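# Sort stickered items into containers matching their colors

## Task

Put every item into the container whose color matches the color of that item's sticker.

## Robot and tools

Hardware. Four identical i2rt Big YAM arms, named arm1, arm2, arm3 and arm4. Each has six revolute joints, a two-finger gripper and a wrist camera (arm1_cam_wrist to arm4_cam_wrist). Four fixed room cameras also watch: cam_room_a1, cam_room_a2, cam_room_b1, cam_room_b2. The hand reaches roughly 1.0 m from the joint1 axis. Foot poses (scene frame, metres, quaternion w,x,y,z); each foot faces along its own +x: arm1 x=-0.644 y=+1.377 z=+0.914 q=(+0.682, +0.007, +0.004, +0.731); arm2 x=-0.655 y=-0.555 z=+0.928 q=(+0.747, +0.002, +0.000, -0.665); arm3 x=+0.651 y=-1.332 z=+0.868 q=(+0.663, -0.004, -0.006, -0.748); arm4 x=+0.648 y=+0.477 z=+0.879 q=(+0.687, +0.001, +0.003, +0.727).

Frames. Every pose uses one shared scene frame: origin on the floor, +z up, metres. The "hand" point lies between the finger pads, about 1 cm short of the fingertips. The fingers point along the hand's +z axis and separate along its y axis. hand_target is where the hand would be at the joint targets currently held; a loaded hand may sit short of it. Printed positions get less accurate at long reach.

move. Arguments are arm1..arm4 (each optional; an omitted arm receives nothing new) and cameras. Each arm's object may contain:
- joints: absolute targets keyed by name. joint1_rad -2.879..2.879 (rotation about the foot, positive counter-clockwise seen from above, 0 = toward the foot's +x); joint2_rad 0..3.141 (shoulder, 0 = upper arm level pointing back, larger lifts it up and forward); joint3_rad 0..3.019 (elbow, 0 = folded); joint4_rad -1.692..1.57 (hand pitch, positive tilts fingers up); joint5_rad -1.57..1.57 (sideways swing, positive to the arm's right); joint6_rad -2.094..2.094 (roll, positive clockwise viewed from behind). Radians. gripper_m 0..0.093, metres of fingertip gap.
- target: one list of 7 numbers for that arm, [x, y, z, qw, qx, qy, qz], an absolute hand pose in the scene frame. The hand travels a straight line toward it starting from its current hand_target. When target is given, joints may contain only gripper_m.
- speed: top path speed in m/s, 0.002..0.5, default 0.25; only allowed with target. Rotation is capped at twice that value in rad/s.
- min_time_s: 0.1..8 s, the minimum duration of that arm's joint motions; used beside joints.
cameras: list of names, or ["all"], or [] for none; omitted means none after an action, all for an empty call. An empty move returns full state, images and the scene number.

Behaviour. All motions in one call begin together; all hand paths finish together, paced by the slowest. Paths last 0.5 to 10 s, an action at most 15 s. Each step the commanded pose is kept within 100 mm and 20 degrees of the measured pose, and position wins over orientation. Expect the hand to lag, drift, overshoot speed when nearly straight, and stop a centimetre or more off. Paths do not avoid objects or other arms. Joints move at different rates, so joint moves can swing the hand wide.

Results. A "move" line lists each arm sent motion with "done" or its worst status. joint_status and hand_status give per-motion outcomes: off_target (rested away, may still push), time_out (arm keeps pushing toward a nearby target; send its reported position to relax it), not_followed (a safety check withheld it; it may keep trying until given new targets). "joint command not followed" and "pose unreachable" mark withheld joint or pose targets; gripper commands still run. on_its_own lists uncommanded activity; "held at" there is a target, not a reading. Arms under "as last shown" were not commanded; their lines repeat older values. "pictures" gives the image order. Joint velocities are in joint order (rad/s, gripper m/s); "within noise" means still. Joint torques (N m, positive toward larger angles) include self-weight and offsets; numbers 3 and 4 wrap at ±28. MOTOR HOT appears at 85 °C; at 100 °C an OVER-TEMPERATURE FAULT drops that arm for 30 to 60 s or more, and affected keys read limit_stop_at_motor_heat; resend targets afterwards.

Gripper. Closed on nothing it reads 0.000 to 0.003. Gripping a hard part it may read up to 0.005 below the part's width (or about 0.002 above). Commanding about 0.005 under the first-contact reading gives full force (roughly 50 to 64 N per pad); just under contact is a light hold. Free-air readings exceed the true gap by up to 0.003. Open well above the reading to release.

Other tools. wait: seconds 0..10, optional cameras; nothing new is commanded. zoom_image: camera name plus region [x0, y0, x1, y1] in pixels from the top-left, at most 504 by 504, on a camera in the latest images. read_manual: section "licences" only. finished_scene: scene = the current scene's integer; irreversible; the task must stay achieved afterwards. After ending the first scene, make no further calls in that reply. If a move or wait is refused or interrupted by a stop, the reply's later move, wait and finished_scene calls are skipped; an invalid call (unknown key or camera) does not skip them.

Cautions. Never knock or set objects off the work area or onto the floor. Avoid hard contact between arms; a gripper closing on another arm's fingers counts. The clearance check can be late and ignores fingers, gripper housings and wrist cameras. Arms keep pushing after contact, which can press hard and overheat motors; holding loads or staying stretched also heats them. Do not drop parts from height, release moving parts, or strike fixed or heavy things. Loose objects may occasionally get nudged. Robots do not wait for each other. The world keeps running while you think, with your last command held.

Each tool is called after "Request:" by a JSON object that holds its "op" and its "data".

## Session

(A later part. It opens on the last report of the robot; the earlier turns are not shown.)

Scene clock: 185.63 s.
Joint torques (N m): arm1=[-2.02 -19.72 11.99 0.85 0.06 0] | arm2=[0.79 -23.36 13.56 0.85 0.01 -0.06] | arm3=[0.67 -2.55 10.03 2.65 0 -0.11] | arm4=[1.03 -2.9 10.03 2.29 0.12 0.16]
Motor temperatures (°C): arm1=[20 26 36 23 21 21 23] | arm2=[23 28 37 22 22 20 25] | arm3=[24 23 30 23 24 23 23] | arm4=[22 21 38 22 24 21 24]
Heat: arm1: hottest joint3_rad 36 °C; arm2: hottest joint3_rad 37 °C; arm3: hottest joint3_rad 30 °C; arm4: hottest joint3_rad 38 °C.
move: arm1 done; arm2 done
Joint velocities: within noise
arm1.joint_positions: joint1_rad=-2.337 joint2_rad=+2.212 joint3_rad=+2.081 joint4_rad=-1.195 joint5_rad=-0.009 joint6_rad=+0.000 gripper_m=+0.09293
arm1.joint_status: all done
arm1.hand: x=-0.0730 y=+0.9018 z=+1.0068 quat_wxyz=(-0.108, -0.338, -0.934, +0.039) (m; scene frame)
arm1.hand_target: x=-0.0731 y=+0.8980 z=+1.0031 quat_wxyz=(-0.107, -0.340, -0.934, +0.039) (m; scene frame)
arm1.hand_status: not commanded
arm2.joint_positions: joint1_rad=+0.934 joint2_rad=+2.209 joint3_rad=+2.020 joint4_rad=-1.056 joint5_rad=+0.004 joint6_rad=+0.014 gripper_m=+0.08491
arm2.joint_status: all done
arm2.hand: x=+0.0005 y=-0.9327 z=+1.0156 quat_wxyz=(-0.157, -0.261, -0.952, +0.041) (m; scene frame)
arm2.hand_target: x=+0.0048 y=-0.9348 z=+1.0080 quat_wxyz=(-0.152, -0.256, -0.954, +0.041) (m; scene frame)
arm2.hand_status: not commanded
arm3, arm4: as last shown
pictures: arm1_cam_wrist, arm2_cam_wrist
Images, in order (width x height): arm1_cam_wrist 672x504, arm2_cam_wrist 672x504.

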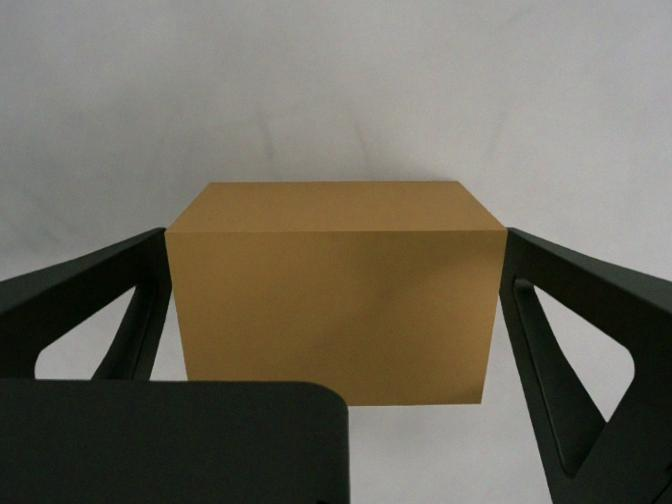

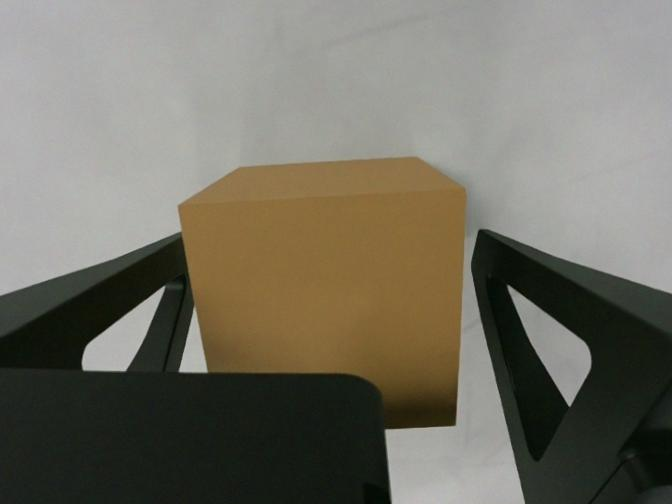

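Request:
{"op": "move", "data": {"arm2": {"joints":{"gripper_m":0.093}}}}

Request:
{"op": "move", "data": {"arm1": {"target":[-0.068,0.893,1.1,-0.1226,-0.3391,-0.9316,0.0446],"speed":0.15}, "arm2": {"target":[0.008,-0.937,1.13,-0.1718,-0.2547,-0.9505,0.0460],"speed":0.15}, "cameras": ["arm1_cam_wrist","arm2_cam_wrist","arm3_cam_wrist","arm4_cam_wrist"]}}

Scene clock: 192.33 s.
Joint torques (N m): arm1=[-2.37 -18.96 12.03 0.49 0.03 0.05] | arm2=[0.79 -23.53 13.5 0.85 0.01 -0.05] | arm3=[0.62 -2.43 10.02 2.62 -0.01 -0.12] | arm4=[1.44 -2.78 10.04 2.14 0.17 0.16]
Motor temperatures (°C): arm1=[20 26 36 23 21 21 22] | arm2=[23 28 37 22 22 20 24] | arm3=[24 23 30 23 24 23 23] | arm4=[22 21 38 22 24 21 24]
Heat: arm1: hottest joint3_rad 36 °C; arm2: hottest joint3_rad 37 °C; arm3: hottest joint3_rad 30 °C; arm4: hottest joint3_rad 38 °C.
move: arm2 done
Joint velocities: within noise
arm1: as last shown
arm2.joint_positions: joint1_rad=+0.934 joint2_rad=+2.209 joint3_rad=+2.020 joint4_rad=-1.056 joint5_rad=+0.004 joint6_rad=+0.014 gripper_m=+0.09290
arm2.joint_status: all done
arm2.hand: x=+0.0005 y=-0.9327 z=+1.0156 quat_wxyz=(-0.157, -0.261, -0.952, +0.041) (m; scene frame)
arm2.hand_target: x=+0.0048 y=-0.9348 z=+1.0080 quat_wxyz=(-0.152, -0.256, -0.954, +0.041) (m; scene frame)
arm2.hand_status: not commanded
arm3.joint_positions: joint1_rad=-1.969 joint2_rad=+0.651 joint3_rad=+0.653 joint4_rad=-0.038 joint5_rad=+0.001 joint6_rad=+0.006 gripper_m=+0.09399
arm3.joint_status: not commanded
arm3.hand: x=+0.3105 y=-1.1314 z=+1.2701 quat_wxyz=(+0.171, -0.697, +0.191, +0.670) (m; scene frame)
arm3.hand_target: x=+0.3128 y=-1.1280 z=+1.2731 quat_wxyz=(+0.179, -0.691, +0.191, +0.674) (m; scene frame)
arm3.hand_status: not commanded
arm4.joint_positions: joint1_rad=+0.982 joint2_rad=+0.655 joint3_rad=+0.646 joint4_rad=-0.041 joint5_rad=-0.002 joint6_rad=-0.013 gripper_m=+0.09398
arm4.joint_status: not commanded
arm4.hand: x=+0.3116 y=+0.6781 z=+1.2793 quat_wxyz=(-0.183, +0.699, -0.187, -0.665) (m; scene frame)
arm4.hand_target: x=+0.3120 y=+0.6768 z=+1.2886 quat_wxyz=(-0.181, +0.688, -0.188, -0.677) (m; scene frame)
arm4.hand_status: not commanded
pictures: none

Scene clock: 193.90 s.
Joint torques (N m): arm1=[-2.14 -21.36 16.21 0.35 0.03 -0.02] | arm2=[0.85 -25.58 15.73 0.83 0.03 -0.04] | arm3=[0.62 -2.43 10.04 2.65 -0.01 -0.13] | arm4=[0.97 -2.37 10 2.14 0.15 0.19]
Motor temperatures (°C): arm1=[20 26 36 23 21 21 22] | arm2=[23 28 37 22 22 20 24] | arm3=[24 23 30 23 24 23 23] | arm4=[22 21 38 22 24 21 24]
Heat: arm1: hottest joint3_rad 36 °C; arm2: hottest joint3_rad 37 °C; arm3: hottest joint3_rad 30 °C; arm4: hottest joint3_rad 38 °C.
move: arm1 off_target; arm2 off_target
Joint velocities: within noise
arm1.joint_positions: joint1_rad=-2.337 joint2_rad=+2.212 joint3_rad=+2.247 joint4_rad=-1.387 joint5_rad=-0.009 joint6_rad=+0.000 gripper_m=+0.09293
arm1.joint_status: not commanded
arm1.hand: x=-0.0745 y=+0.9038 z=+1.0688 quat_wxyz=(-0.096, -0.339, -0.935, +0.035) (m; scene frame)
arm1.hand_target: x=-0.0693 y=+0.8941 z=+1.1001 quat_wxyz=(-0.123, -0.339, -0.932, +0.045) (m; scene frame)
arm1.hand_status: off_target (0.034 m and 3.2 deg from the pose sent, 0.094 m and 1.8 deg at the start)
arm2.joint_positions: joint1_rad=+0.934 joint2_rad=+2.189 joint3_rad=+2.224 joint4_rad=-1.288 joint5_rad=+0.004 joint6_rad=+0.014 gripper_m=+0.09290
arm2.joint_status: not commanded
arm2.hand: x=-0.0002 y=-0.9326 z=+1.1060 quat_wxyz=(-0.153, -0.261, -0.952, +0.040) (m; scene frame)
arm2.hand_target: x=+0.0070 y=-0.9364 z=+1.1300 quat_wxyz=(-0.172, -0.255, -0.950, +0.046) (m; scene frame)
arm2.hand_status: off_target (0.026 m and 2.4 deg from the pose sent, 0.115 m and 2.0 deg at the start)
arm3, arm4: as last shown
pictures: arm1_cam_wrist, arm2_cam_wrist, arm3_cam_wrist, arm4_cam_wrist
Images, in order (width x height): arm1_cam_wrist 672x504, arm2_cam_wrist 672x504, arm3_cam_wrist 672x504, arm4_cam_wrist 672x504.

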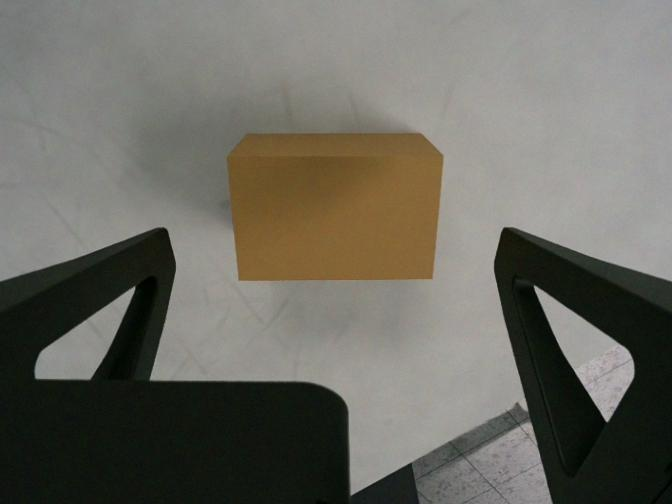

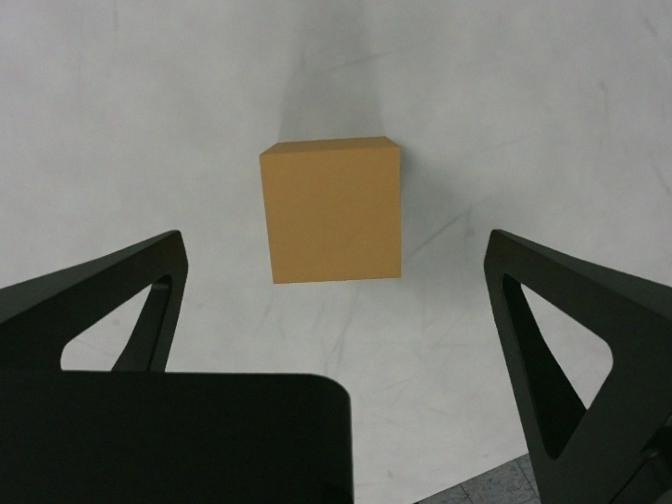

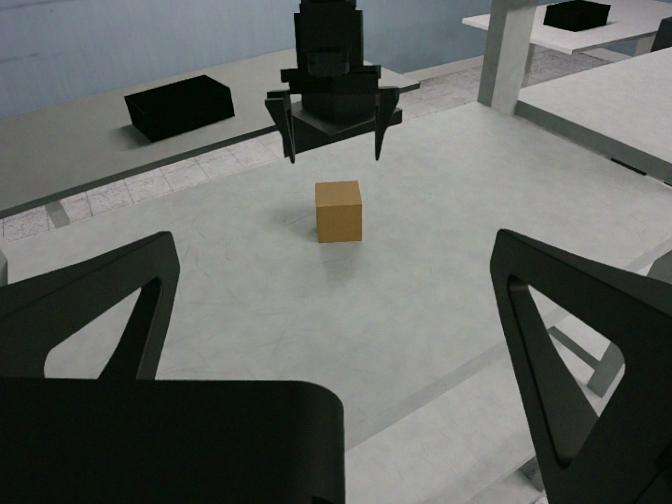

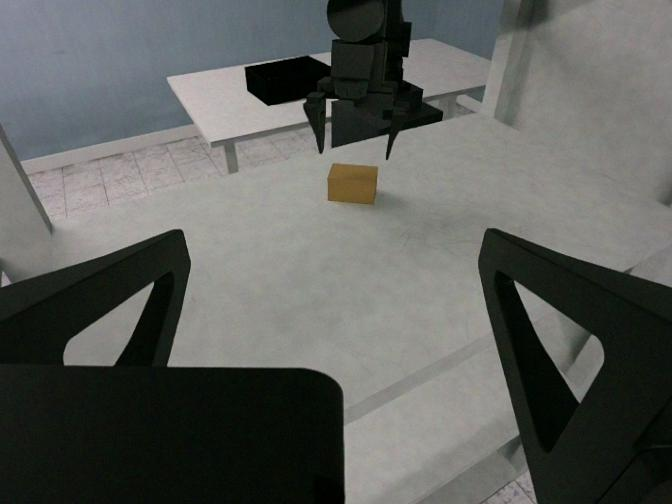

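Request:
{"op": "move", "data": {"arm1": {"target":[-0.41,1.181,1.15,-0.1226,-0.3391,-0.9316,0.0446],"speed":0.25}, "arm2": {"target":[-0.386,-0.709,1.19,-0.1718,-0.2547,-0.9505,0.0460],"speed":0.25}}}

Request:
{"op": "move", "data": {"arm1": {"joints":{"joint2_rad":0.65,"joint3_rad":1.35,"joint4_rad":-1.65,"joint5_rad":0,"joint6_rad":0},"min_time_s":2.5}, "arm2": {"joints":{"joint2_rad":0.65,"joint3_rad":1.35,"joint4_rad":-1.65,"joint5_rad":0,"joint6_rad":0},"min_time_s":2.5}, "arm4": {"target":[0.343,0.648,1.17,-0.1028,0.8962,-0.3262,-0.2826],"speed":0.25,"joints":{"gripper_m":0.093}}, "arm3": {"target":[0.353,-1.148,1.17,-0.0555,0.9445,-0.2311,-0.2267],"speed":0.25,"joints":{"gripper_m":0.09}}}}

Request:
{"op": "move", "data": {"arm4": {"target":[-0.062,0.898,1.115,-0.1028,0.8962,-0.3262,-0.2826],"speed":0.2}, "arm3": {"target":[0.0,-0.925,1.14,-0.0555,0.9445,-0.2311,-0.2267],"speed":0.2}, "cameras": ["arm3_cam_wrist","arm4_cam_wrist"]}}

Scene clock: 213.83 s.
Joint torques (N m): arm1=[-2.73 -2.08 11.34 0.62 -0.06 -0.05] | arm2=[1.55 -4.54 10.22 1.01 0.16 0.04] | arm3=[0.5 -2.49 10.04 2.62 -0.02 -0.12] | arm4=[1.03 -2.43 10.1 2.18 0.15 0.13]
Motor temperatures (°C): arm1=[20 26 39 23 21 21 22] | arm2=[23 28 38 22 22 20 24] | arm3=[24 23 29 23 24 23 23] | arm4=[22 21 39 22 24 21 24]
Heat: arm1: hottest joint3_rad 39 °C; arm2: hottest joint3_rad 38 °C; arm3: hottest joint3_rad 29 °C; arm4: hottest joint3_rad 39 °C.
move: arm1 done; arm2 off_target
Joint velocities: within noise
arm1.joint_positions: joint1_rad=-2.337 joint2_rad=+0.931 joint3_rad=+0.943 joint4_rad=-1.293 joint5_rad=-0.009 joint6_rad=-0.001 gripper_m=+0.09293
arm1.joint_status: not commanded
arm1.hand: x=-0.4071 y=+1.1830 z=+1.1517 quat_wxyz=(-0.129, -0.337, -0.931, +0.047) (m; scene frame)
arm1.hand_target: x=-0.4100 y=+1.1811 z=+1.1500 quat_wxyz=(-0.123, -0.339, -0.932, +0.045) (m; scene frame)
arm1.hand_status: done (0.004 m and 0.9 deg from the pose sent, 0.443 m and 3.3 deg at the start)
arm2.joint_positions: joint1_rad=+0.934 joint2_rad=+0.896 joint3_rad=+0.982 joint4_rad=-1.262 joint5_rad=+0.004 joint6_rad=+0.014 gripper_m=+0.09290
arm2.joint_status: not commanded
arm2.hand: x=-0.3836 y=-0.7134 z=+1.2007 quat_wxyz=(-0.190, -0.260, -0.946, +0.049) (m; scene frame)
arm2.hand_target: x=-0.3862 y=-0.7090 z=+1.1902 quat_wxyz=(-0.172, -0.255, -0.950, +0.046) (m; scene frame)
arm2.hand_status: off_target (0.012 m and 2.2 deg from the pose sent, 0.454 m and 2.4 deg at the start)
arm3, arm4: as last shown
pictures: none

Scene clock: 216.70 s.
Joint torques (N m): arm1=[-2.84 2.37 14.02 0.84 0.13 0.03] | arm2=[1.55 -0.67 13.67 1.33 -0.19 -0.07] | arm3=[0.21 -5.07 14.37 0.49 0.09 -0.12] | arm4=[1.49 -3.72 13.29 0.59 0.22 0.19]
Motor temperatures (°C): arm1=[20 26 39 23 21 21 22] | arm2=[23 28 38 22 22 20 24] | arm3=[24 23 30 23 24 23 23] | arm4=[22 21 39 22 24 21 24]
Heat: arm1: hottest joint3_rad 39 °C; arm2: hottest joint3_rad 38 °C; arm3: hottest joint3_rad 30 °C; arm4: hottest joint3_rad 39 °C.
move: arm1 done; arm2 done; arm3 off_target; arm4 off_target
Joint velocities: within noise
arm1.joint_positions: joint1_rad=-2.337 joint2_rad=+0.652 joint3_rad=+1.301 joint4_rad=-1.641 joint5_rad=-0.002 joint6_rad=-0.001 gripper_m=+0.09293
arm1.joint_status: all done
arm1.hand: x=-0.4821 y=+1.2462 z=+1.3486 quat_wxyz=(-0.261, -0.326, -0.903, +0.098) (m; scene frame)
arm1.hand_target: x=-0.4868 y=+1.2469 z=+1.3696 quat_wxyz=(-0.279, -0.330, -0.895, +0.108) (m; scene frame)
arm1.hand_status: not commanded
arm2.joint_positions: joint1_rad=+0.934 joint2_rad=+0.656 joint3_rad=+1.302 joint4_rad=-1.636 joint5_rad=+0.004 joint6_rad=+0.014 gripper_m=+0.09290
arm2.joint_status: all done
arm2.hand: x=-0.4792 y=-0.6592 z=+1.3660 quat_wxyz=(-0.277, -0.254, -0.924, +0.072) (m; scene frame)
arm2.hand_target: x=-0.4835 y=-0.6538 z=+1.3862 quat_wxyz=(-0.296, -0.241, -0.921, +0.075) (m; scene frame)
arm2.hand_status: not commanded
arm3.joint_positions: joint1_rad=-1.987 joint2_rad=+0.936 joint3_rad=+1.010 joint4_rad=-1.212 joint5_rad=-0.025 joint6_rad=-0.062 gripper_m=+0.09006
arm3.joint_status: all done
arm3.hand: x=+0.3593 y=-1.1587 z=+1.1440 quat_wxyz=(+0.046, -0.950, +0.229, +0.207) (m; scene frame)
arm3.hand_target: x=+0.3539 y=-1.1486 z=+1.1696 quat_wxyz=(+0.056, -0.944, +0.231, +0.227) (m; scene frame)
arm3.hand_status: off_target (0.029 m and 2.6 deg from the pose sent, 0.110 m and 60.5 deg at the start)
arm4.joint_positions: joint1_rad=+1.080 joint2_rad=+0.863 joint3_rad=+0.891 joint4_rad=-1.045 joint5_rad=+0.157 joint6_rad=+0.208 gripper_m=+0.09312
arm4.joint_status: all done
arm4.hand: x=+0.3538 y=+0.6458 z=+1.1442 quat_wxyz=(-0.104, +0.903, -0.324, -0.264) (m; scene frame)
arm4.hand_target: x=+0.3439 y=+0.6476 z=+1.1697 quat_wxyz=(-0.103, +0.896, -0.326, -0.283) (m; scene frame)
arm4.hand_status: off_target (0.028 m and 2.3 deg from the pose sent, 0.118 m and 53.2 deg at the start)
pictures: none

Scene clock: 220.07 s.
Joint torques (N m): arm1=[-2.55 2.78 13.94 0.99 0.12 0.04] | arm2=[1.44 -0.79 13.68 1.35 -0.19 -0.08] | arm3=[0.5 -24.12 14.23 0.47 -0.08 -0.11] | arm4=[0.44 -24.82 13.14 0.47 0.05 -0.11]
Motor temperatures (°C): arm1=[20 26 40 23 21 21 22] | arm2=[23 28 38 22 22 20 24] | arm3=[24 23 30 23 24 23 23] | arm4=[22 21 39 22 24 21 24]
Heat: arm1: hottest joint3_rad 40 °C; arm2: hottest joint3_rad 38 °C; arm3: hottest joint3_rad 30 °C; arm4: hottest joint3_rad 39 °C.
move: arm3 off_target; arm4 off_target
Joint velocities: within noise
arm1, arm2: as last shown
arm3.joint_positions: joint1_rad=-1.995 joint2_rad=+2.102 joint3_rad=+2.269 joint4_rad=-1.292 joint5_rad=-0.024 joint6_rad=-0.069 gripper_m=+0.09006
arm3.joint_status: not commanded
arm3.hand: x=+0.0025 y=-0.9392 z=+1.1234 quat_wxyz=(+0.049, -0.949, +0.229, +0.212) (m; scene frame)
arm3.hand_target: x=+0.0009 y=-0.9256 z=+1.1400 quat_wxyz=(+0.056, -0.944, +0.231, +0.227) (m; scene frame)
arm3.hand_status: off_target (0.022 m and 1.9 deg from the pose sent, 0.429 m and 2.6 deg at the start)
arm4.joint_positions: joint1_rad=+1.012 joint2_rad=+2.198 joint3_rad=+2.292 joint4_rad=-1.080 joint5_rad=+0.116 joint6_rad=+0.165 gripper_m=+0.09312
arm4.joint_status: not commanded
arm4.hand: x=-0.0560 y=+0.8885 z=+1.1081 quat_wxyz=(-0.100, +0.897, -0.330, -0.276) (m; scene frame)
arm4.hand_target: x=-0.0613 y=+0.8977 z=+1.1148 quat_wxyz=(-0.103, +0.896, -0.326, -0.284) (m; scene frame)
arm4.hand_status: off_target (0.013 m and 0.9 deg from the pose sent, 0.487 m and 2.3 deg at the start)
pictures: arm3_cam_wrist, arm4_cam_wrist
Images, in order (width x height): arm3_cam_wrist 672x504, arm4_cam_wrist 672x504.

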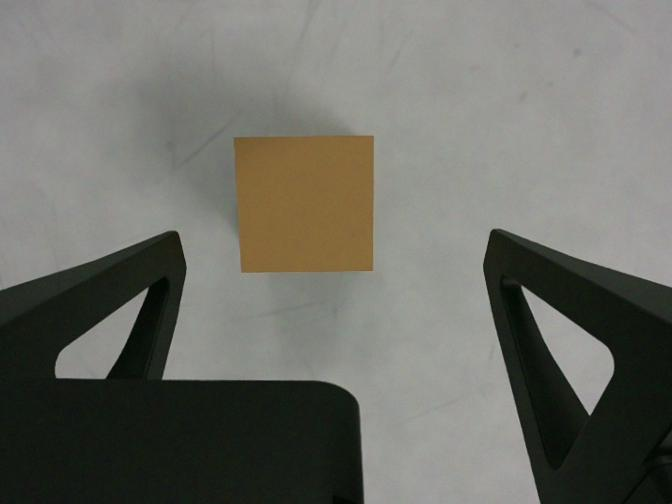

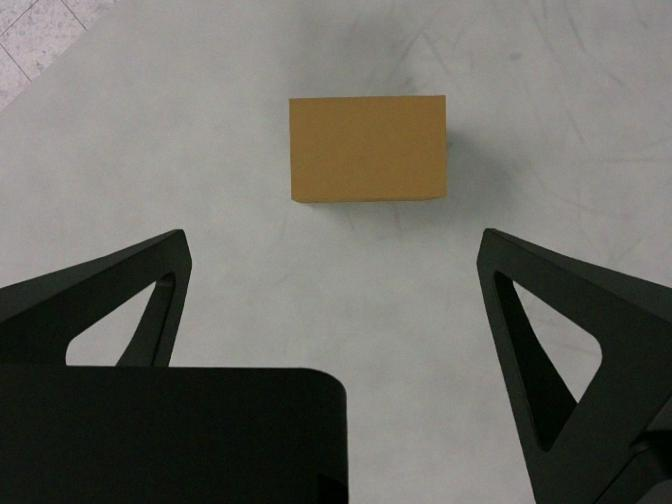

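Request:
{"op": "move", "data": {"arm3": {"target": [-0.011, -0.943, 1.085, -0.0555, 0.9445, -0.2311, -0.2267], "speed": 0.12}, "arm4": {"target": [-0.083, 0.931, 1.082, -0.1028, 0.8962, -0.3262, -0.2826], "speed": 0.12}, "cameras": ["arm3_cam_wrist", "arm4_cam_wrist"]}}

Scene clock: 260.23 s.
Joint torques (N m): arm1=[-2.49 2.9 13.89 1.02 0.12 0.06] | arm2=[1.49 -0.67 13.64 1.29 -0.2 -0.08] | arm3=[2.43 -26.05 9.48 1.47 0.11 0.01] | arm4=[0.85 -26.64 13.04 0.5 0.01 -0.1]
Motor temperatures (°C): arm1=[20 25 40 23 21 21 22] | arm2=[23 26 40 22 22 20 23] | arm3=[24 27 32 23 24 23 23] | arm4=[22 25 41 22 24 21 24]
Heat: arm1: hottest joint3_rad 40 °C; arm2: hottest joint3_rad 40 °C; arm3: hottest joint3_rad 32 °C; arm4: hottest joint3_rad 41 °C.
move: arm3 off_target; arm4 done
Joint velocities: within noise
arm1, arm2: as last shown
arm3.joint_positions: joint1_rad=-1.995 joint2_rad=+2.101 joint3_rad=+2.147 joint4_rad=-1.157 joint5_rad=-0.015 joint6_rad=-0.057 gripper_m=+0.09006
arm3.joint_status: not commanded
arm3.hand: x=-0.0033 y=-0.9346 z=+1.0792 quat_wxyz=(+0.054, -0.946, +0.235, +0.218) (m; scene frame)
arm3.hand_target: x=-0.0108 y=-0.9429 z=+1.0851 quat_wxyz=(+0.055, -0.945, +0.231, +0.227) (m; scene frame)
arm3.hand_status: off_target (0.013 m and 1.2 deg from the pose sent, 0.041 m and 1.9 deg at the start)
arm4.joint_positions: joint1_rad=+0.983 joint2_rad=+2.351 joint3_rad=+2.480 joint4_rad=-1.113 joint5_rad=+0.102 joint6_rad=+0.145 gripper_m=+0.09312
arm4.joint_status: not commanded
arm4.hand: x=-0.0765 y=+0.9257 z=+1.0767 quat_wxyz=(-0.101, +0.896, -0.332, -0.276) (m; scene frame)
arm4.hand_target: x=-0.0825 y=+0.9305 z=+1.0817 quat_wxyz=(-0.103, +0.896, -0.326, -0.284) (m; scene frame)
arm4.hand_status: done (0.010 m and 1.0 deg from the pose sent, 0.057 m and 0.9 deg at the start)
pictures: arm3_cam_wrist, arm4_cam_wrist
Images, in order (width x height): arm3_cam_wrist 672x504, arm4_cam_wrist 672x504.

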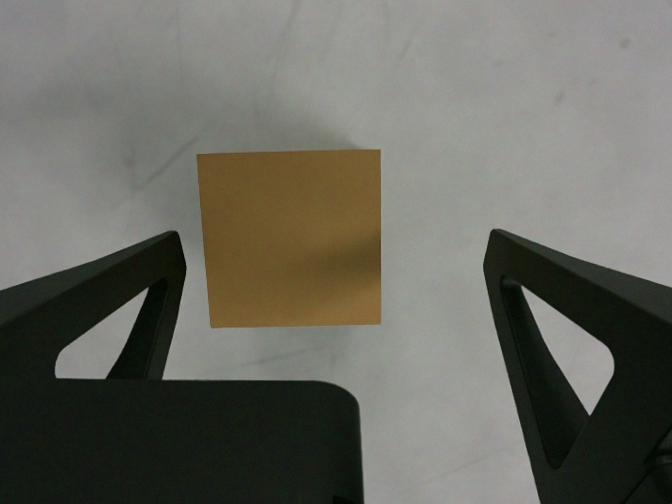

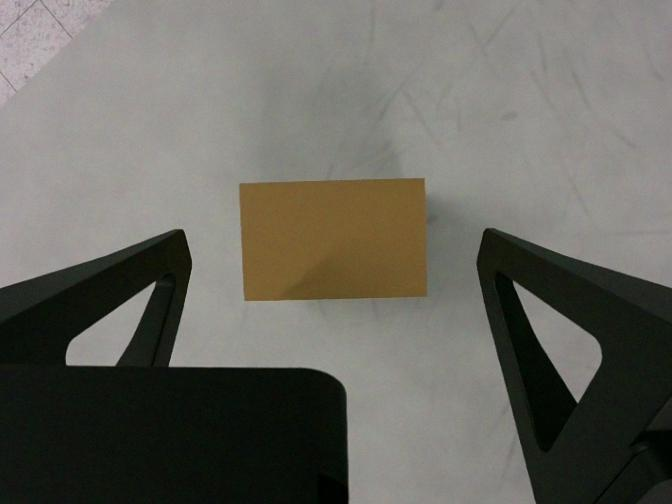

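Request:
{"op": "move", "data": {"arm3": {"target": [-0.0165, -0.9605, 1.059, -0.0555, 0.9445, -0.2311, -0.2267], "speed": 0.12}, "arm4": {"target": [-0.086, 0.934, 1.022, -0.1028, 0.8962, -0.3262, -0.2826], "speed": 0.1}, "cameras": ["arm3_cam_wrist", "arm4_cam_wrist"]}}

Scene clock: 273.23 s.
Joint torques (N m): arm1=[-2.78 2.32 13.85 0.88 0.13 0.04] | arm2=[1.61 -0.67 13.68 1.29 -0.18 -0.08] | arm3=[2.2 -27.28 9.11 1.47 0.11 0.04] | arm4=[0.56 -27.16 9.58 1.63 0 -0.07]
Motor temperatures (°C): arm1=[20 25 41 23 21 21 22] | arm2=[23 26 40 22 22 20 23] | arm3=[24 27 32 23 24 23 23] | arm4=[22 28 44 22 24 21 24]
Heat: arm1: hottest joint3_rad 41 °C; arm2: hottest joint3_rad 40 °C; arm3: hottest joint3_rad 32 °C; arm4: hottest joint3_rad 44 °C.
move: arm3 off_target; arm4 off_target
Joint velocities: within noise
arm1, arm2: as last shown
arm3.joint_positions: joint1_rad=-1.966 joint2_rad=+2.101 joint3_rad=+2.060 joint4_rad=-1.080 joint5_rad=-0.004 joint6_rad=-0.035 gripper_m=+0.09006
arm3.joint_status: not commanded
arm3.hand: x=-0.0117 y=-0.9540 z=+1.0453 quat_wxyz=(+0.052, -0.947, +0.233, +0.213) (m; scene frame)
arm3.hand_target: x=-0.0164 y=-0.9606 z=+1.0591 quat_wxyz=(+0.055, -0.945, +0.231, +0.227) (m; scene frame)
arm3.hand_status: off_target (0.016 m and 1.7 deg from the pose sent, 0.035 m and 1.2 deg at the start)
arm4.joint_positions: joint1_rad=+0.983 joint2_rad=+2.351 joint3_rad=+2.373 joint4_rad=-0.987 joint5_rad=+0.101 joint6_rad=+0.144 gripper_m=+0.09312
arm4.joint_status: not commanded
arm4.hand: x=-0.0827 y=+0.9290 z=+1.0386 quat_wxyz=(-0.102, +0.894, -0.331, -0.285) (m; scene frame)
arm4.hand_target: x=-0.0855 y=+0.9335 z=+1.0219 quat_wxyz=(-0.103, +0.896, -0.326, -0.282) (m; scene frame)
arm4.hand_status: off_target (0.018 m and 0.7 deg from the pose sent, 0.056 m and 1.0 deg at the start)
pictures: arm3_cam_wrist, arm4_cam_wrist
Images, in order (width x height): arm3_cam_wrist 672x504, arm4_cam_wrist 672x504.

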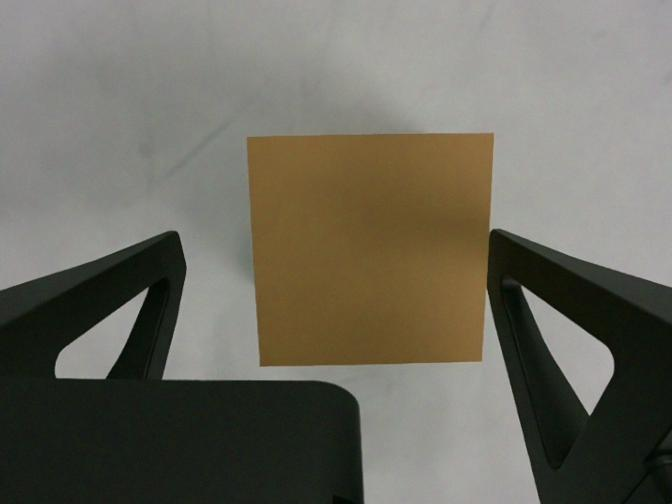

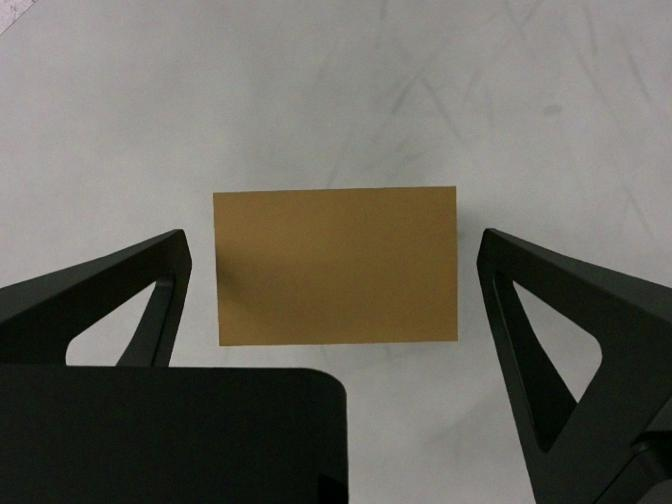

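Request:
{"op": "move", "data": {"arm3": {"target": [-0.0045, -0.939, 1.022, -0.0555, 0.9445, -0.2311, -0.2267], "speed": 0.1}, "arm4": {"target": [-0.086, 0.934, 1.001, -0.1028, 0.8962, -0.3262, -0.2826], "speed": 0.1}, "cameras": ["arm3_cam_wrist", "arm4_cam_wrist"]}}

Scene clock: 282.30 s.
Joint torques (N m): arm1=[-2.61 2.96 13.85 1.01 0.16 0.01] | arm2=[1.61 -0.73 13.65 1.29 -0.19 -0.08] | arm3=[0.44 -25.64 8.62 1.47 0 -0.13] | arm4=[0.44 -27.34 9.35 1.47 0.02 -0.07]
Motor temperatures (°C): arm1=[20 25 41 23 21 21 22] | arm2=[23 26 40 22 22 20 23] | arm3=[24 27 32 23 24 23 23] | arm4=[22 29 43 22 24 21 24]
Heat: arm1: hottest joint3_rad 41 °C; arm2: hottest joint3_rad 40 °C; arm3: hottest joint3_rad 32 °C; arm4: hottest joint3_rad 43 °C.
move: arm3 off_target; arm4 off_target
Joint velocities: within noise
arm1, arm2: as last shown
arm3.joint_positions: joint1_rad=-1.976 joint2_rad=+2.097 joint3_rad=+1.986 joint4_rad=-0.990 joint5_rad=-0.017 joint6_rad=-0.050 gripper_m=+0.09005
arm3.joint_status: not commanded
arm3.hand: x=-0.0102 y=-0.9489 z=+1.0218 quat_wxyz=(+0.052, -0.946, +0.229, +0.224) (m; scene frame)
arm3.hand_target: x=-0.0045 y=-0.9392 z=+1.0219 quat_wxyz=(+0.056, -0.945, +0.231, +0.226) (m; scene frame)
arm3.hand_status: off_target (0.011 m and 0.7 deg from the pose sent, 0.028 m and 1.7 deg at the start)
arm4.joint_positions: joint1_rad=+0.983 joint2_rad=+2.351 joint3_rad=+2.324 joint4_rad=-0.934 joint5_rad=+0.101 joint6_rad=+0.144 gripper_m=+0.09312
arm4.joint_status: not commanded
arm4.hand: x=-0.0835 y=+0.9293 z=+1.0204 quat_wxyz=(-0.103, +0.893, -0.331, -0.287) (m; scene frame)
arm4.hand_target: x=-0.0854 y=+0.9335 z=+1.0009 quat_wxyz=(-0.103, +0.896, -0.326, -0.282) (m; scene frame)
arm4.hand_status: off_target (0.020 m and 0.8 deg from the pose sent, 0.038 m and 0.7 deg at the start)
pictures: arm3_cam_wrist, arm4_cam_wrist
Images, in order (width x height): arm3_cam_wrist 672x504, arm4_cam_wrist 672x504.

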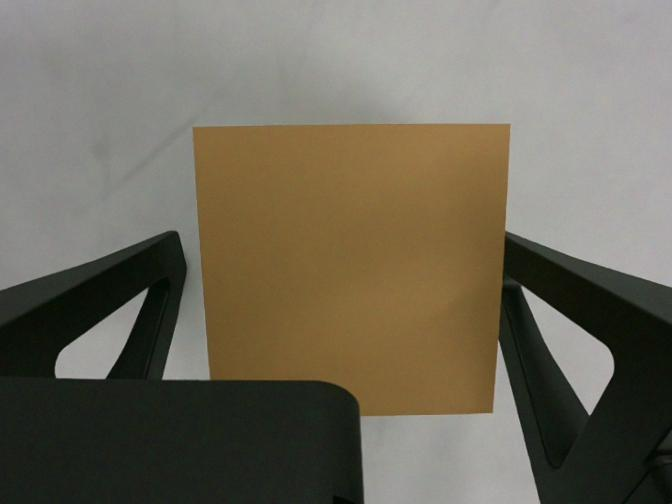

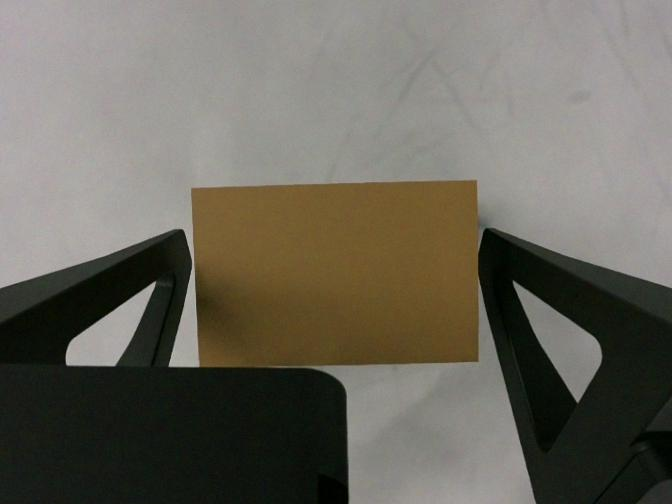

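Request:
{"op": "move", "data": {"arm3": {"target": [-0.0045, -0.939, 1.006, -0.0555, 0.9445, -0.2311, -0.2267], "speed": 0.1}, "arm4": {"target": [-0.086, 0.934, 0.991, -0.1028, 0.8962, -0.3262, -0.2826], "speed": 0.1}}}

Request:
{"op": "move", "data": {"arm3": {"joints": {"gripper_m": 0.064}}, "arm4": {"joints": {"gripper_m": 0.077}}}}

Request:
{"op": "move", "data": {"arm3": {"joints": {"gripper_m": 0.048}}, "arm4": {"joints": {"gripper_m": 0.063}}, "cameras": ["arm3_cam_wrist", "arm4_cam_wrist"]}}

Scene clock: 289.93 s.
Joint torques (N m): arm1=[-2.84 2.49 13.93 0.92 0.12 0.03] | arm2=[1.55 -0.67 13.68 1.28 -0.19 -0.08] | arm3=[0.5 -24.12 8.05 1.73 0.05 -0.1] | arm4=[0.79 -26.87 9.07 1.55 0.02 -0.07]
Motor temperatures (°C): arm1=[20 25 41 23 21 21 22] | arm2=[23 26 40 22 22 20 23] | arm3=[24 27 32 23 24 23 23] | arm4=[22 30 43 22 24 21 24]
Heat: arm1: hottest joint3_rad 41 °C; arm2: hottest joint3_rad 40 °C; arm3: hottest joint3_rad 32 °C; arm4: hottest joint3_rad 43 °C.
move: arm3 off_target; arm4 off_target
Joint velocities: within noise
arm1, arm2: as last shown
arm3.joint_positions: joint1_rad=-1.976 joint2_rad=+2.087 joint3_rad=+1.961 joint4_rad=-0.957 joint5_rad=-0.019 joint6_rad=-0.054 gripper_m=+0.09005
arm3.joint_status: not commanded
arm3.hand: x=-0.0104 y=-0.9488 z=+1.0208 quat_wxyz=(+0.054, -0.944, +0.226, +0.232) (m; scene frame)
arm3.hand_target: x=-0.0043 y=-0.9393 z=+1.0061 quat_wxyz=(+0.055, -0.945, +0.231, +0.227) (m; scene frame)
arm3.hand_status: off_target (0.019 m and 0.8 deg from the pose sent, 0.020 m and 0.6 deg at the start)
arm4.joint_positions: joint1_rad=+0.983 joint2_rad=+2.351 joint3_rad=+2.306 joint4_rad=-0.910 joint5_rad=+0.101 joint6_rad=+0.144 gripper_m=+0.09312
arm4.joint_status: not commanded
arm4.hand: x=-0.0844 y=+0.9297 z=+1.0143 quat_wxyz=(-0.103, +0.892, -0.331, -0.290) (m; scene frame)
arm4.hand_target: x=-0.0852 y=+0.9334 z=+0.9909 quat_wxyz=(-0.103, +0.896, -0.326, -0.282) (m; scene frame)
arm4.hand_status: off_target (0.024 m and 1.0 deg from the pose sent, 0.030 m and 0.8 deg at the start)
pictures: none

Scene clock: 290.43 s.
Joint torques (N m): arm1=[-2.55 2.32 13.94 1.05 0.08 0.04] | arm2=[1.55 -0.67 13.68 1.29 -0.19 -0.08] | arm3=[0.5 -23.94 8.17 1.37 0.19 -0.11] | arm4=[0.97 -26.52 9.18 1.51 0.02 -0.1]
Motor temperatures (°C): arm1=[20 25 41 23 21 21 22] | arm2=[23 26 40 22 22 20 23] | arm3=[24 27 32 23 24 23 23] | arm4=[22 30 43 22 24 21 24]
Heat: arm1: hottest joint3_rad 41 °C; arm2: hottest joint3_rad 40 °C; arm3: hottest joint3_rad 32 °C; arm4: hottest joint3_rad 43 °C.
move: arm3 done; arm4 done
Joint velocities: within noise
arm1, arm2: as last shown
arm3.joint_positions: joint1_rad=-1.976 joint2_rad=+2.087 joint3_rad=+1.960 joint4_rad=-0.949 joint5_rad=-0.022 joint6_rad=-0.054 gripper_m=+0.06407
arm3.joint_status: all done
arm3.hand: x=-0.0120 y=-0.9485 z=+1.0212 quat_wxyz=(+0.053, -0.944, +0.226, +0.236) (m; scene frame)
arm3.hand_target: x=-0.0043 y=-0.9393 z=+1.0061 quat_wxyz=(+0.055, -0.945, +0.231, +0.227) (m; scene frame)
arm3.hand_status: not commanded
arm4.joint_positions: joint1_rad=+0.983 joint2_rad=+2.351 joint3_rad=+2.306 joint4_rad=-0.910 joint5_rad=+0.101 joint6_rad=+0.144 gripper_m=+0.07711
arm4.joint_status: all done
arm4.hand: x=-0.0844 y=+0.9297 z=+1.0143 quat_wxyz=(-0.103, +0.892, -0.330, -0.290) (m; scene frame)
arm4.hand_target: x=-0.0852 y=+0.9334 z=+0.9909 quat_wxyz=(-0.103, +0.896, -0.326, -0.282) (m; scene frame)
arm4.hand_status: not commanded
pictures: none

Scene clock: 290.90 s.
Joint torques (N m): arm1=[-3.08 2.84 14.01 0.95 0.11 0.05] | arm2=[1.55 -0.67 13.67 1.29 -0.19 -0.08] | arm3=[0.38 -24 8.14 1.35 0.18 -0.11] | arm4=[0.5 -27.11 9.14 1.63 0 -0.07]
Motor temperatures (°C): arm1=[20 25 41 23 21 21 22] | arm2=[23 26 40 22 22 20 23] | arm3=[24 27 32 23 24 23 23] | arm4=[22 30 43 22 24 21 24]
Heat: arm1: hottest joint3_rad 41 °C; arm2: hottest joint3_rad 40 °C; arm3: hottest joint3_rad 32 °C; arm4: hottest joint3_rad 43 °C.
move: arm3 off_target; arm4 off_target
Joint velocities: within noise
arm1, arm2: as last shown
arm3.joint_positions: joint1_rad=-1.976 joint2_rad=+2.087 joint3_rad=+1.960 joint4_rad=-0.948 joint5_rad=-0.022 joint6_rad=-0.054 gripper_m=+0.05319
arm3.joint_status: gripper_m off_target (ended at +0.05322, target +0.04800)
arm3.hand: x=-0.0121 y=-0.9485 z=+1.0212 quat_wxyz=(+0.053, -0.944, +0.226, +0.236) (m; scene frame)
arm3.hand_target: x=-0.0042 y=-0.9393 z=+1.0061 quat_wxyz=(+0.055, -0.945, +0.231, +0.226) (m; scene frame)
arm3.hand_status: not commanded
arm4.joint_positions: joint1_rad=+0.983 joint2_rad=+2.351 joint3_rad=+2.306 joint4_rad=-0.910 joint5_rad=+0.100 joint6_rad=+0.141 gripper_m=+0.06944
arm4.joint_status: gripper_m off_target (ended at +0.06948, target +0.06300)
arm4.hand: x=-0.0845 y=+0.9297 z=+1.0143 quat_wxyz=(-0.103, +0.893, -0.329, -0.290) (m; scene frame)
arm4.hand_target: x=-0.0852 y=+0.9334 z=+0.9909 quat_wxyz=(-0.103, +0.896, -0.326, -0.282) (m; scene frame)
arm4.hand_status: not commanded
pictures: arm3_cam_wrist, arm4_cam_wrist
Images, in order (width x height): arm3_cam_wrist 672x504, arm4_cam_wrist 672x504.

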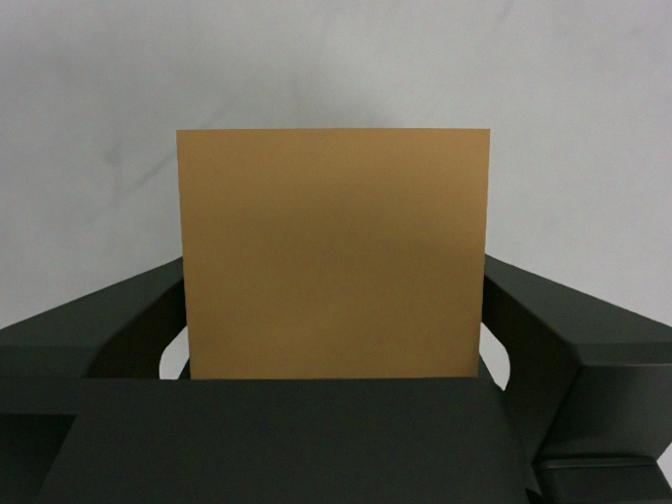

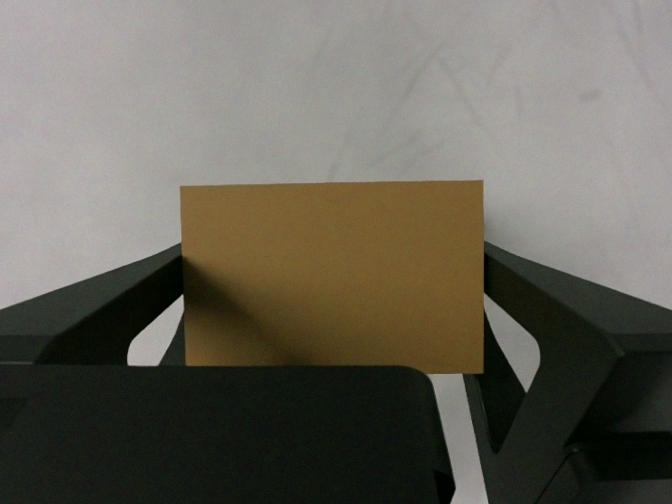

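Request:
{"op": "move", "data": {"arm3": {"target": [-0.006, -0.942, 1.13, -0.0555, 0.9445, -0.2311, -0.2267], "speed": 0.2}, "arm4": {"target": [-0.085, 0.933, 1.12, -0.1028, 0.8962, -0.3262, -0.2826], "speed": 0.2}}}

Request:
{"op": "move", "data": {"arm3": {"target": [0.353, -1.148, 1.2, -0.0555, 0.9445, -0.2311, -0.2267], "speed": 0.35}, "arm4": {"target": [0.343, 0.648, 1.2, -0.1028, 0.8962, -0.3262, -0.2826], "speed": 0.35}, "cameras": ["arm3_cam_wrist", "arm4_cam_wrist"]}}

Scene clock: 301.23 s.
Joint torques (N m): arm1=[-2.73 2.73 14.02 0.87 0.12 0.08] | arm2=[1.55 -0.79 13.72 1.28 -0.18 -0.08] | arm3=[0.67 -24.35 13.85 0.61 0.07 -0.04] | arm4=[0.85 -27.4 13.11 0.5 0.07 -0.07]
Motor temperatures (°C): arm1=[20 25 41 23 21 21 22] | arm2=[23 26 40 22 22 20 23] | arm3=[24 27 32 23 24 23 24] | arm4=[22 31 42 22 24 21 25]
Heat: arm1: hottest joint3_rad 41 °C; arm2: hottest joint3_rad 40 °C; arm3: hottest joint3_rad 32 °C; arm4: hottest joint3_rad 42 °C.
move: arm3 off_target; arm4 done
Joint velocities: within noise
arm1.joint_positions: joint1_rad=-2.337 joint2_rad=+0.652 joint3_rad=+1.301 joint4_rad=-1.641 joint5_rad=-0.002 joint6_rad=-0.001 gripper_m=+0.09293
arm1.joint_status: not commanded
arm1.hand: x=-0.4821 y=+1.2462 z=+1.3486 quat_wxyz=(-0.261, -0.326, -0.903, +0.098) (m; scene frame)
arm1.hand_target: x=-0.4868 y=+1.2469 z=+1.3696 quat_wxyz=(-0.279, -0.330, -0.895, +0.108) (m; scene frame)
arm1.hand_status: not commanded
arm2.joint_positions: joint1_rad=+0.934 joint2_rad=+0.656 joint3_rad=+1.302 joint4_rad=-1.636 joint5_rad=+0.004 joint6_rad=+0.014 gripper_m=+0.09290
arm2.joint_status: not commanded
arm2.hand: x=-0.4792 y=-0.6592 z=+1.3660 quat_wxyz=(-0.277, -0.254, -0.924, +0.072) (m; scene frame)
arm2.hand_target: x=-0.4835 y=-0.6538 z=+1.3862 quat_wxyz=(-0.296, -0.241, -0.921, +0.075) (m; scene frame)
arm2.hand_status: not commanded
arm3.joint_positions: joint1_rad=-1.976 joint2_rad=+2.085 joint3_rad=+2.210 joint4_rad=-1.253 joint5_rad=-0.017 joint6_rad=-0.054 gripper_m=+0.05319
arm3.joint_status: not commanded
arm3.hand: x=-0.0013 y=-0.9524 z=+1.1118 quat_wxyz=(+0.049, -0.949, +0.228, +0.211) (m; scene frame)
arm3.hand_target: x=-0.0052 y=-0.9426 z=+1.1299 quat_wxyz=(+0.056, -0.944, +0.231, +0.227) (m; scene frame)
arm3.hand_status: off_target (0.021 m and 2.1 deg from the pose sent, 0.109 m and 1.3 deg at the start)
arm4.joint_positions: joint1_rad=+0.983 joint2_rad=+2.464 joint3_rad=+2.796 joint4_rad=-1.315 joint5_rad=+0.100 joint6_rad=+0.141 gripper_m=+0.06944
arm4.joint_status: not commanded
arm4.hand: x=-0.0811 y=+0.9283 z=+1.1151 quat_wxyz=(-0.101, +0.897, -0.330, -0.276) (m; scene frame)
arm4.hand_target: x=-0.0844 y=+0.9325 z=+1.1198 quat_wxyz=(-0.103, +0.895, -0.326, -0.285) (m; scene frame)
arm4.hand_status: done (0.008 m and 0.9 deg from the pose sent, 0.106 m and 1.0 deg at the start)
pictures: none

Scene clock: 303.57 s.
Joint torques (N m): arm1=[-3.08 2.78 13.96 0.81 0.13 0.04] | arm2=[1.49 -0.62 13.67 1.32 -0.19 -0.08] | arm3=[0.32 -5.01 9.22 0.69 -0.11 -0.13] | arm4=[0.73 -3.72 9.37 0.69 0.3 0.17]
Motor temperatures (°C): arm1=[20 25 41 23 21 21 22] | arm2=[23 25 40 22 22 20 23] | arm3=[24 27 32 23 24 23 24] | arm4=[22 30 42 22 24 21 25]
Heat: arm1: hottest joint3_rad 41 °C; arm2: hottest joint3_rad 40 °C; arm3: hottest joint3_rad 32 °C; arm4: hottest joint3_rad 42 °C.
move: arm3 done; arm4 done
Joint velocities: within noise
arm1, arm2: as last shown
arm3.joint_positions: joint1_rad=-1.986 joint2_rad=+0.949 joint3_rad=+1.161 joint4_rad=-1.289 joint5_rad=-0.020 joint6_rad=-0.061 gripper_m=+0.05319
arm3.joint_status: not commanded
arm3.hand: x=+0.3503 y=-1.1520 z=+1.2049 quat_wxyz=(+0.056, -0.943, +0.228, +0.235) (m; scene frame)
arm3.hand_target: x=+0.3530 y=-1.1482 z=+1.2002 quat_wxyz=(+0.055, -0.944, +0.231, +0.227) (m; scene frame)
arm3.hand_status: done (0.007 m and 1.0 deg from the pose sent, 0.414 m and 2.1 deg at the start)
arm4.joint_positions: joint1_rad=+1.083 joint2_rad=+0.874 joint3_rad=+1.034 joint4_rad=-1.120 joint5_rad=+0.156 joint6_rad=+0.209 gripper_m=+0.06944
arm4.joint_status: not commanded
arm4.hand: x=+0.3438 y=+0.6492 z=+1.2038 quat_wxyz=(-0.105, +0.895, -0.322, -0.291) (m; scene frame)
arm4.hand_target: x=+0.3430 y=+0.6480 z=+1.2002 quat_wxyz=(-0.103, +0.896, -0.326, -0.283) (m; scene frame)
arm4.hand_status: done (0.004 m and 1.1 deg from the pose sent, 0.515 m and 0.9 deg at the start)
pictures: arm3_cam_wrist, arm4_cam_wrist
Images, in order (width x height): arm3_cam_wrist 672x504, arm4_cam_wrist 672x504.

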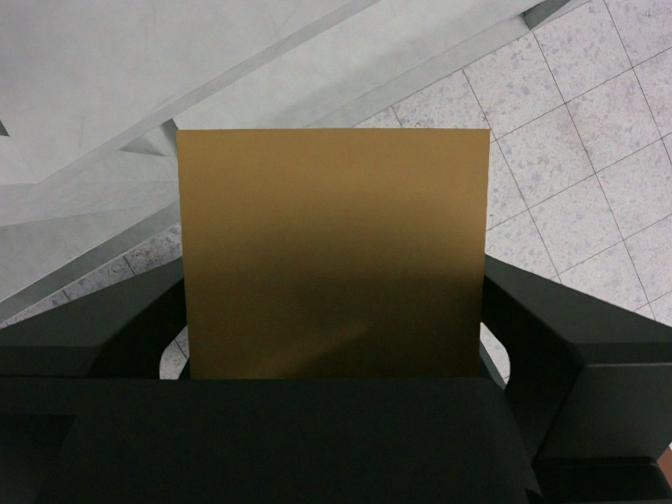

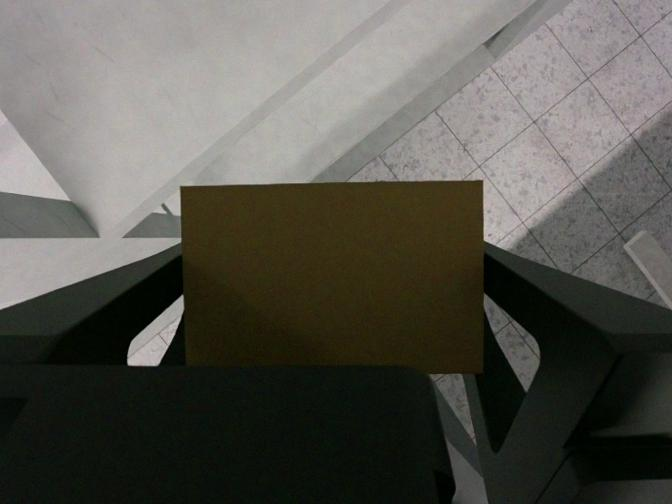

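Request:
{"op": "move", "data": {"arm3": {"joints": {"joint2_rad": 0.65, "joint3_rad": 1.35, "joint4_rad": -1.65, "joint5_rad": 0, "joint6_rad": 0}, "min_time_s": 2.5}, "arm4": {"joints": {"joint2_rad": 0.65, "joint3_rad": 1.35, "joint4_rad": -1.65, "joint5_rad": 0, "joint6_rad": 0}, "min_time_s": 2.5}}}

Request:
{"op": "move", "data": {"arm3": {"joints": {"joint1_rad": 0.986}, "min_time_s": 4.5}, "arm4": {"joints": {"joint1_rad": -1.14}, "min_time_s": 4}, "cameras": ["arm3_cam_wrist", "arm4_cam_wrist", "cam_room_b1", "cam_room_b2"]}}

Scene clock: 323.20 s.
Joint torques (N m): arm1=[-2.78 2.32 14.01 0.84 0.12 0.04] | arm2=[1.49 -0.62 13.67 1.31 -0.19 -0.08] | arm3=[0.32 0.21 12.38 0.88 0.11 0.03] | arm4=[1.49 0.09 10.89 0.54 -0.07 -0.12]
Motor temperatures (°C): arm1=[20 24 41 23 21 21 22] | arm2=[23 25 40 22 22 20 23] | arm3=[24 26 32 23 24 23 24] | arm4=[22 27 41 22 24 21 26]
Heat: arm1: hottest joint3_rad 41 °C; arm2: hottest joint3_rad 40 °C; arm3: hottest joint3_rad 32 °C; arm4: hottest joint3_rad 41 °C.
move: arm3 done; arm4 done
Joint velocities: within noise
arm1, arm2: as last shown
arm3.joint_positions: joint1_rad=-1.987 joint2_rad=+0.653 joint3_rad=+1.300 joint4_rad=-1.645 joint5_rad=-0.003 joint6_rad=-0.008 gripper_m=+0.05319
arm3.joint_status: all done
arm3.hand: x=+0.4773 y=-1.2225 z=+1.3024 quat_wxyz=(+0.069, -0.927, +0.252, +0.271) (m; scene frame)
arm3.hand_target: x=+0.4821 y=-1.2212 z=+1.3238 quat_wxyz=(+0.077, -0.917, +0.261, +0.291) (m; scene frame)
arm3.hand_status: not commanded
arm4.joint_positions: joint1_rad=+1.083 joint2_rad=+0.656 joint3_rad=+1.304 joint4_rad=-1.640 joint5_rad=+0.004 joint6_rad=+0.014 gripper_m=+0.06944
arm4.joint_status: all done
arm4.hand: x=+0.4655 y=+0.5649 z=+1.3179 quat_wxyz=(-0.059, +0.934, -0.213, -0.281) (m; scene frame)
arm4.hand_target: x=+0.4700 y=+0.5610 z=+1.3376 quat_wxyz=(-0.062, +0.930, -0.202, -0.300) (m; scene frame)
arm4.hand_status: not commanded
pictures: none

Scene clock: 328.03 s.
Joint torques (N m): arm1=[-2.43 3.02 14 1.02 0.12 0.05] | arm2=[1.49 -0.62 13.67 1.26 -0.19 -0.08] | arm3=[2.02 0.79 12.29 0.9 0.07 0.02] | arm4=[0.91 0.15 10.95 0.54 -0.02 -0.11]
Motor temperatures (°C): arm1=[20 24 41 23 21 21 22] | arm2=[23 25 40 22 22 20 23] | arm3=[24 26 32 23 24 23 24] | arm4=[22 26 41 22 24 21 26]
Heat: arm1: hottest joint3_rad 41 °C; arm2: hottest joint3_rad 40 °C; arm3: hottest joint3_rad 32 °C; arm4: hottest joint3_rad 41 °C.
move: arm3 done; arm4 done
Joint velocities: within noise
arm1, arm2: as last shown
arm3.joint_positions: joint1_rad=+0.976 joint2_rad=+0.653 joint3_rad=+1.300 joint4_rad=-1.645 joint5_rad=-0.001 joint6_rad=-0.007 gripper_m=+0.05319
arm3.joint_status: all done
arm3.hand: x=+0.8023 y=-1.4581 z=+1.3060 quat_wxyz=(-0.268, -0.331, -0.899, +0.106) (m; scene frame)
arm3.hand_target: x=+0.8008 y=-1.4540 z=+1.3273 quat_wxyz=(-0.289, -0.327, -0.893, +0.111) (m; scene frame)
arm3.hand_status: not commanded
arm4.joint_positions: joint1_rad=-1.137 joint2_rad=+0.656 joint3_rad=+1.304 joint4_rad=-1.640 joint5_rad=+0.002 joint6_rad=+0.013 gripper_m=+0.06952
arm4.joint_status: all done
arm4.hand: x=+0.8300 y=+0.5739 z=+1.3161 quat_wxyz=(-0.274, +0.226, -0.932, -0.069) (m; scene frame)
arm4.hand_target: x=+0.8251 y=+0.5711 z=+1.3359 quat_wxyz=(-0.293, +0.230, -0.925, -0.072) (m; scene frame)
arm4.hand_status: not commanded
pictures: arm3_cam_wrist, arm4_cam_wrist, cam_room_b1, cam_room_b2
Images, in order (width x height): arm3_cam_wrist 672x504, arm4_cam_wrist 672x504, cam_room_b1 672x504, cam_room_b2 672x504.

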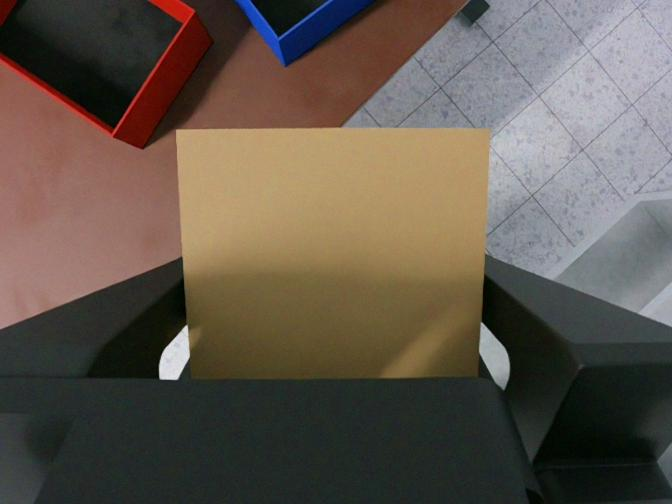

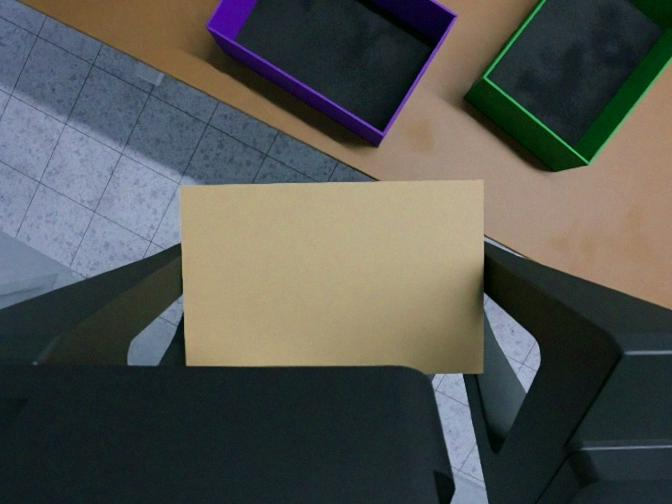

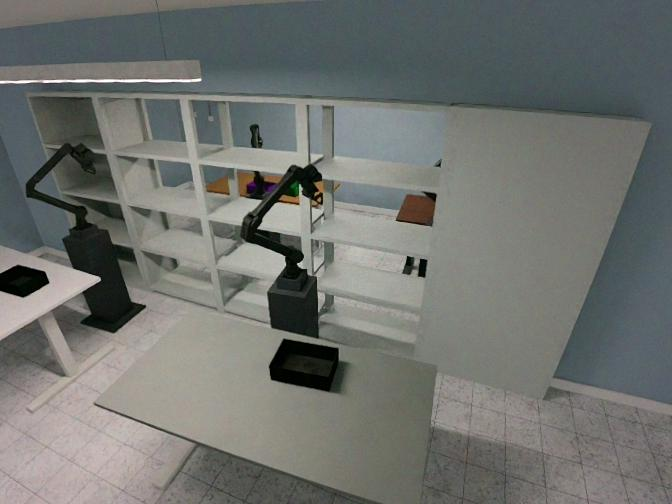

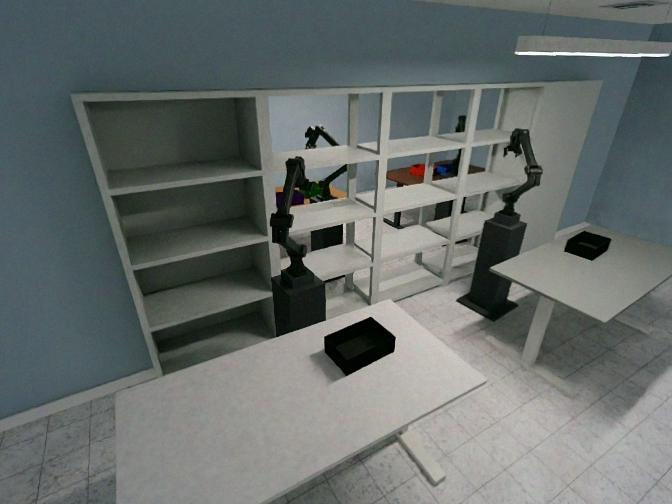

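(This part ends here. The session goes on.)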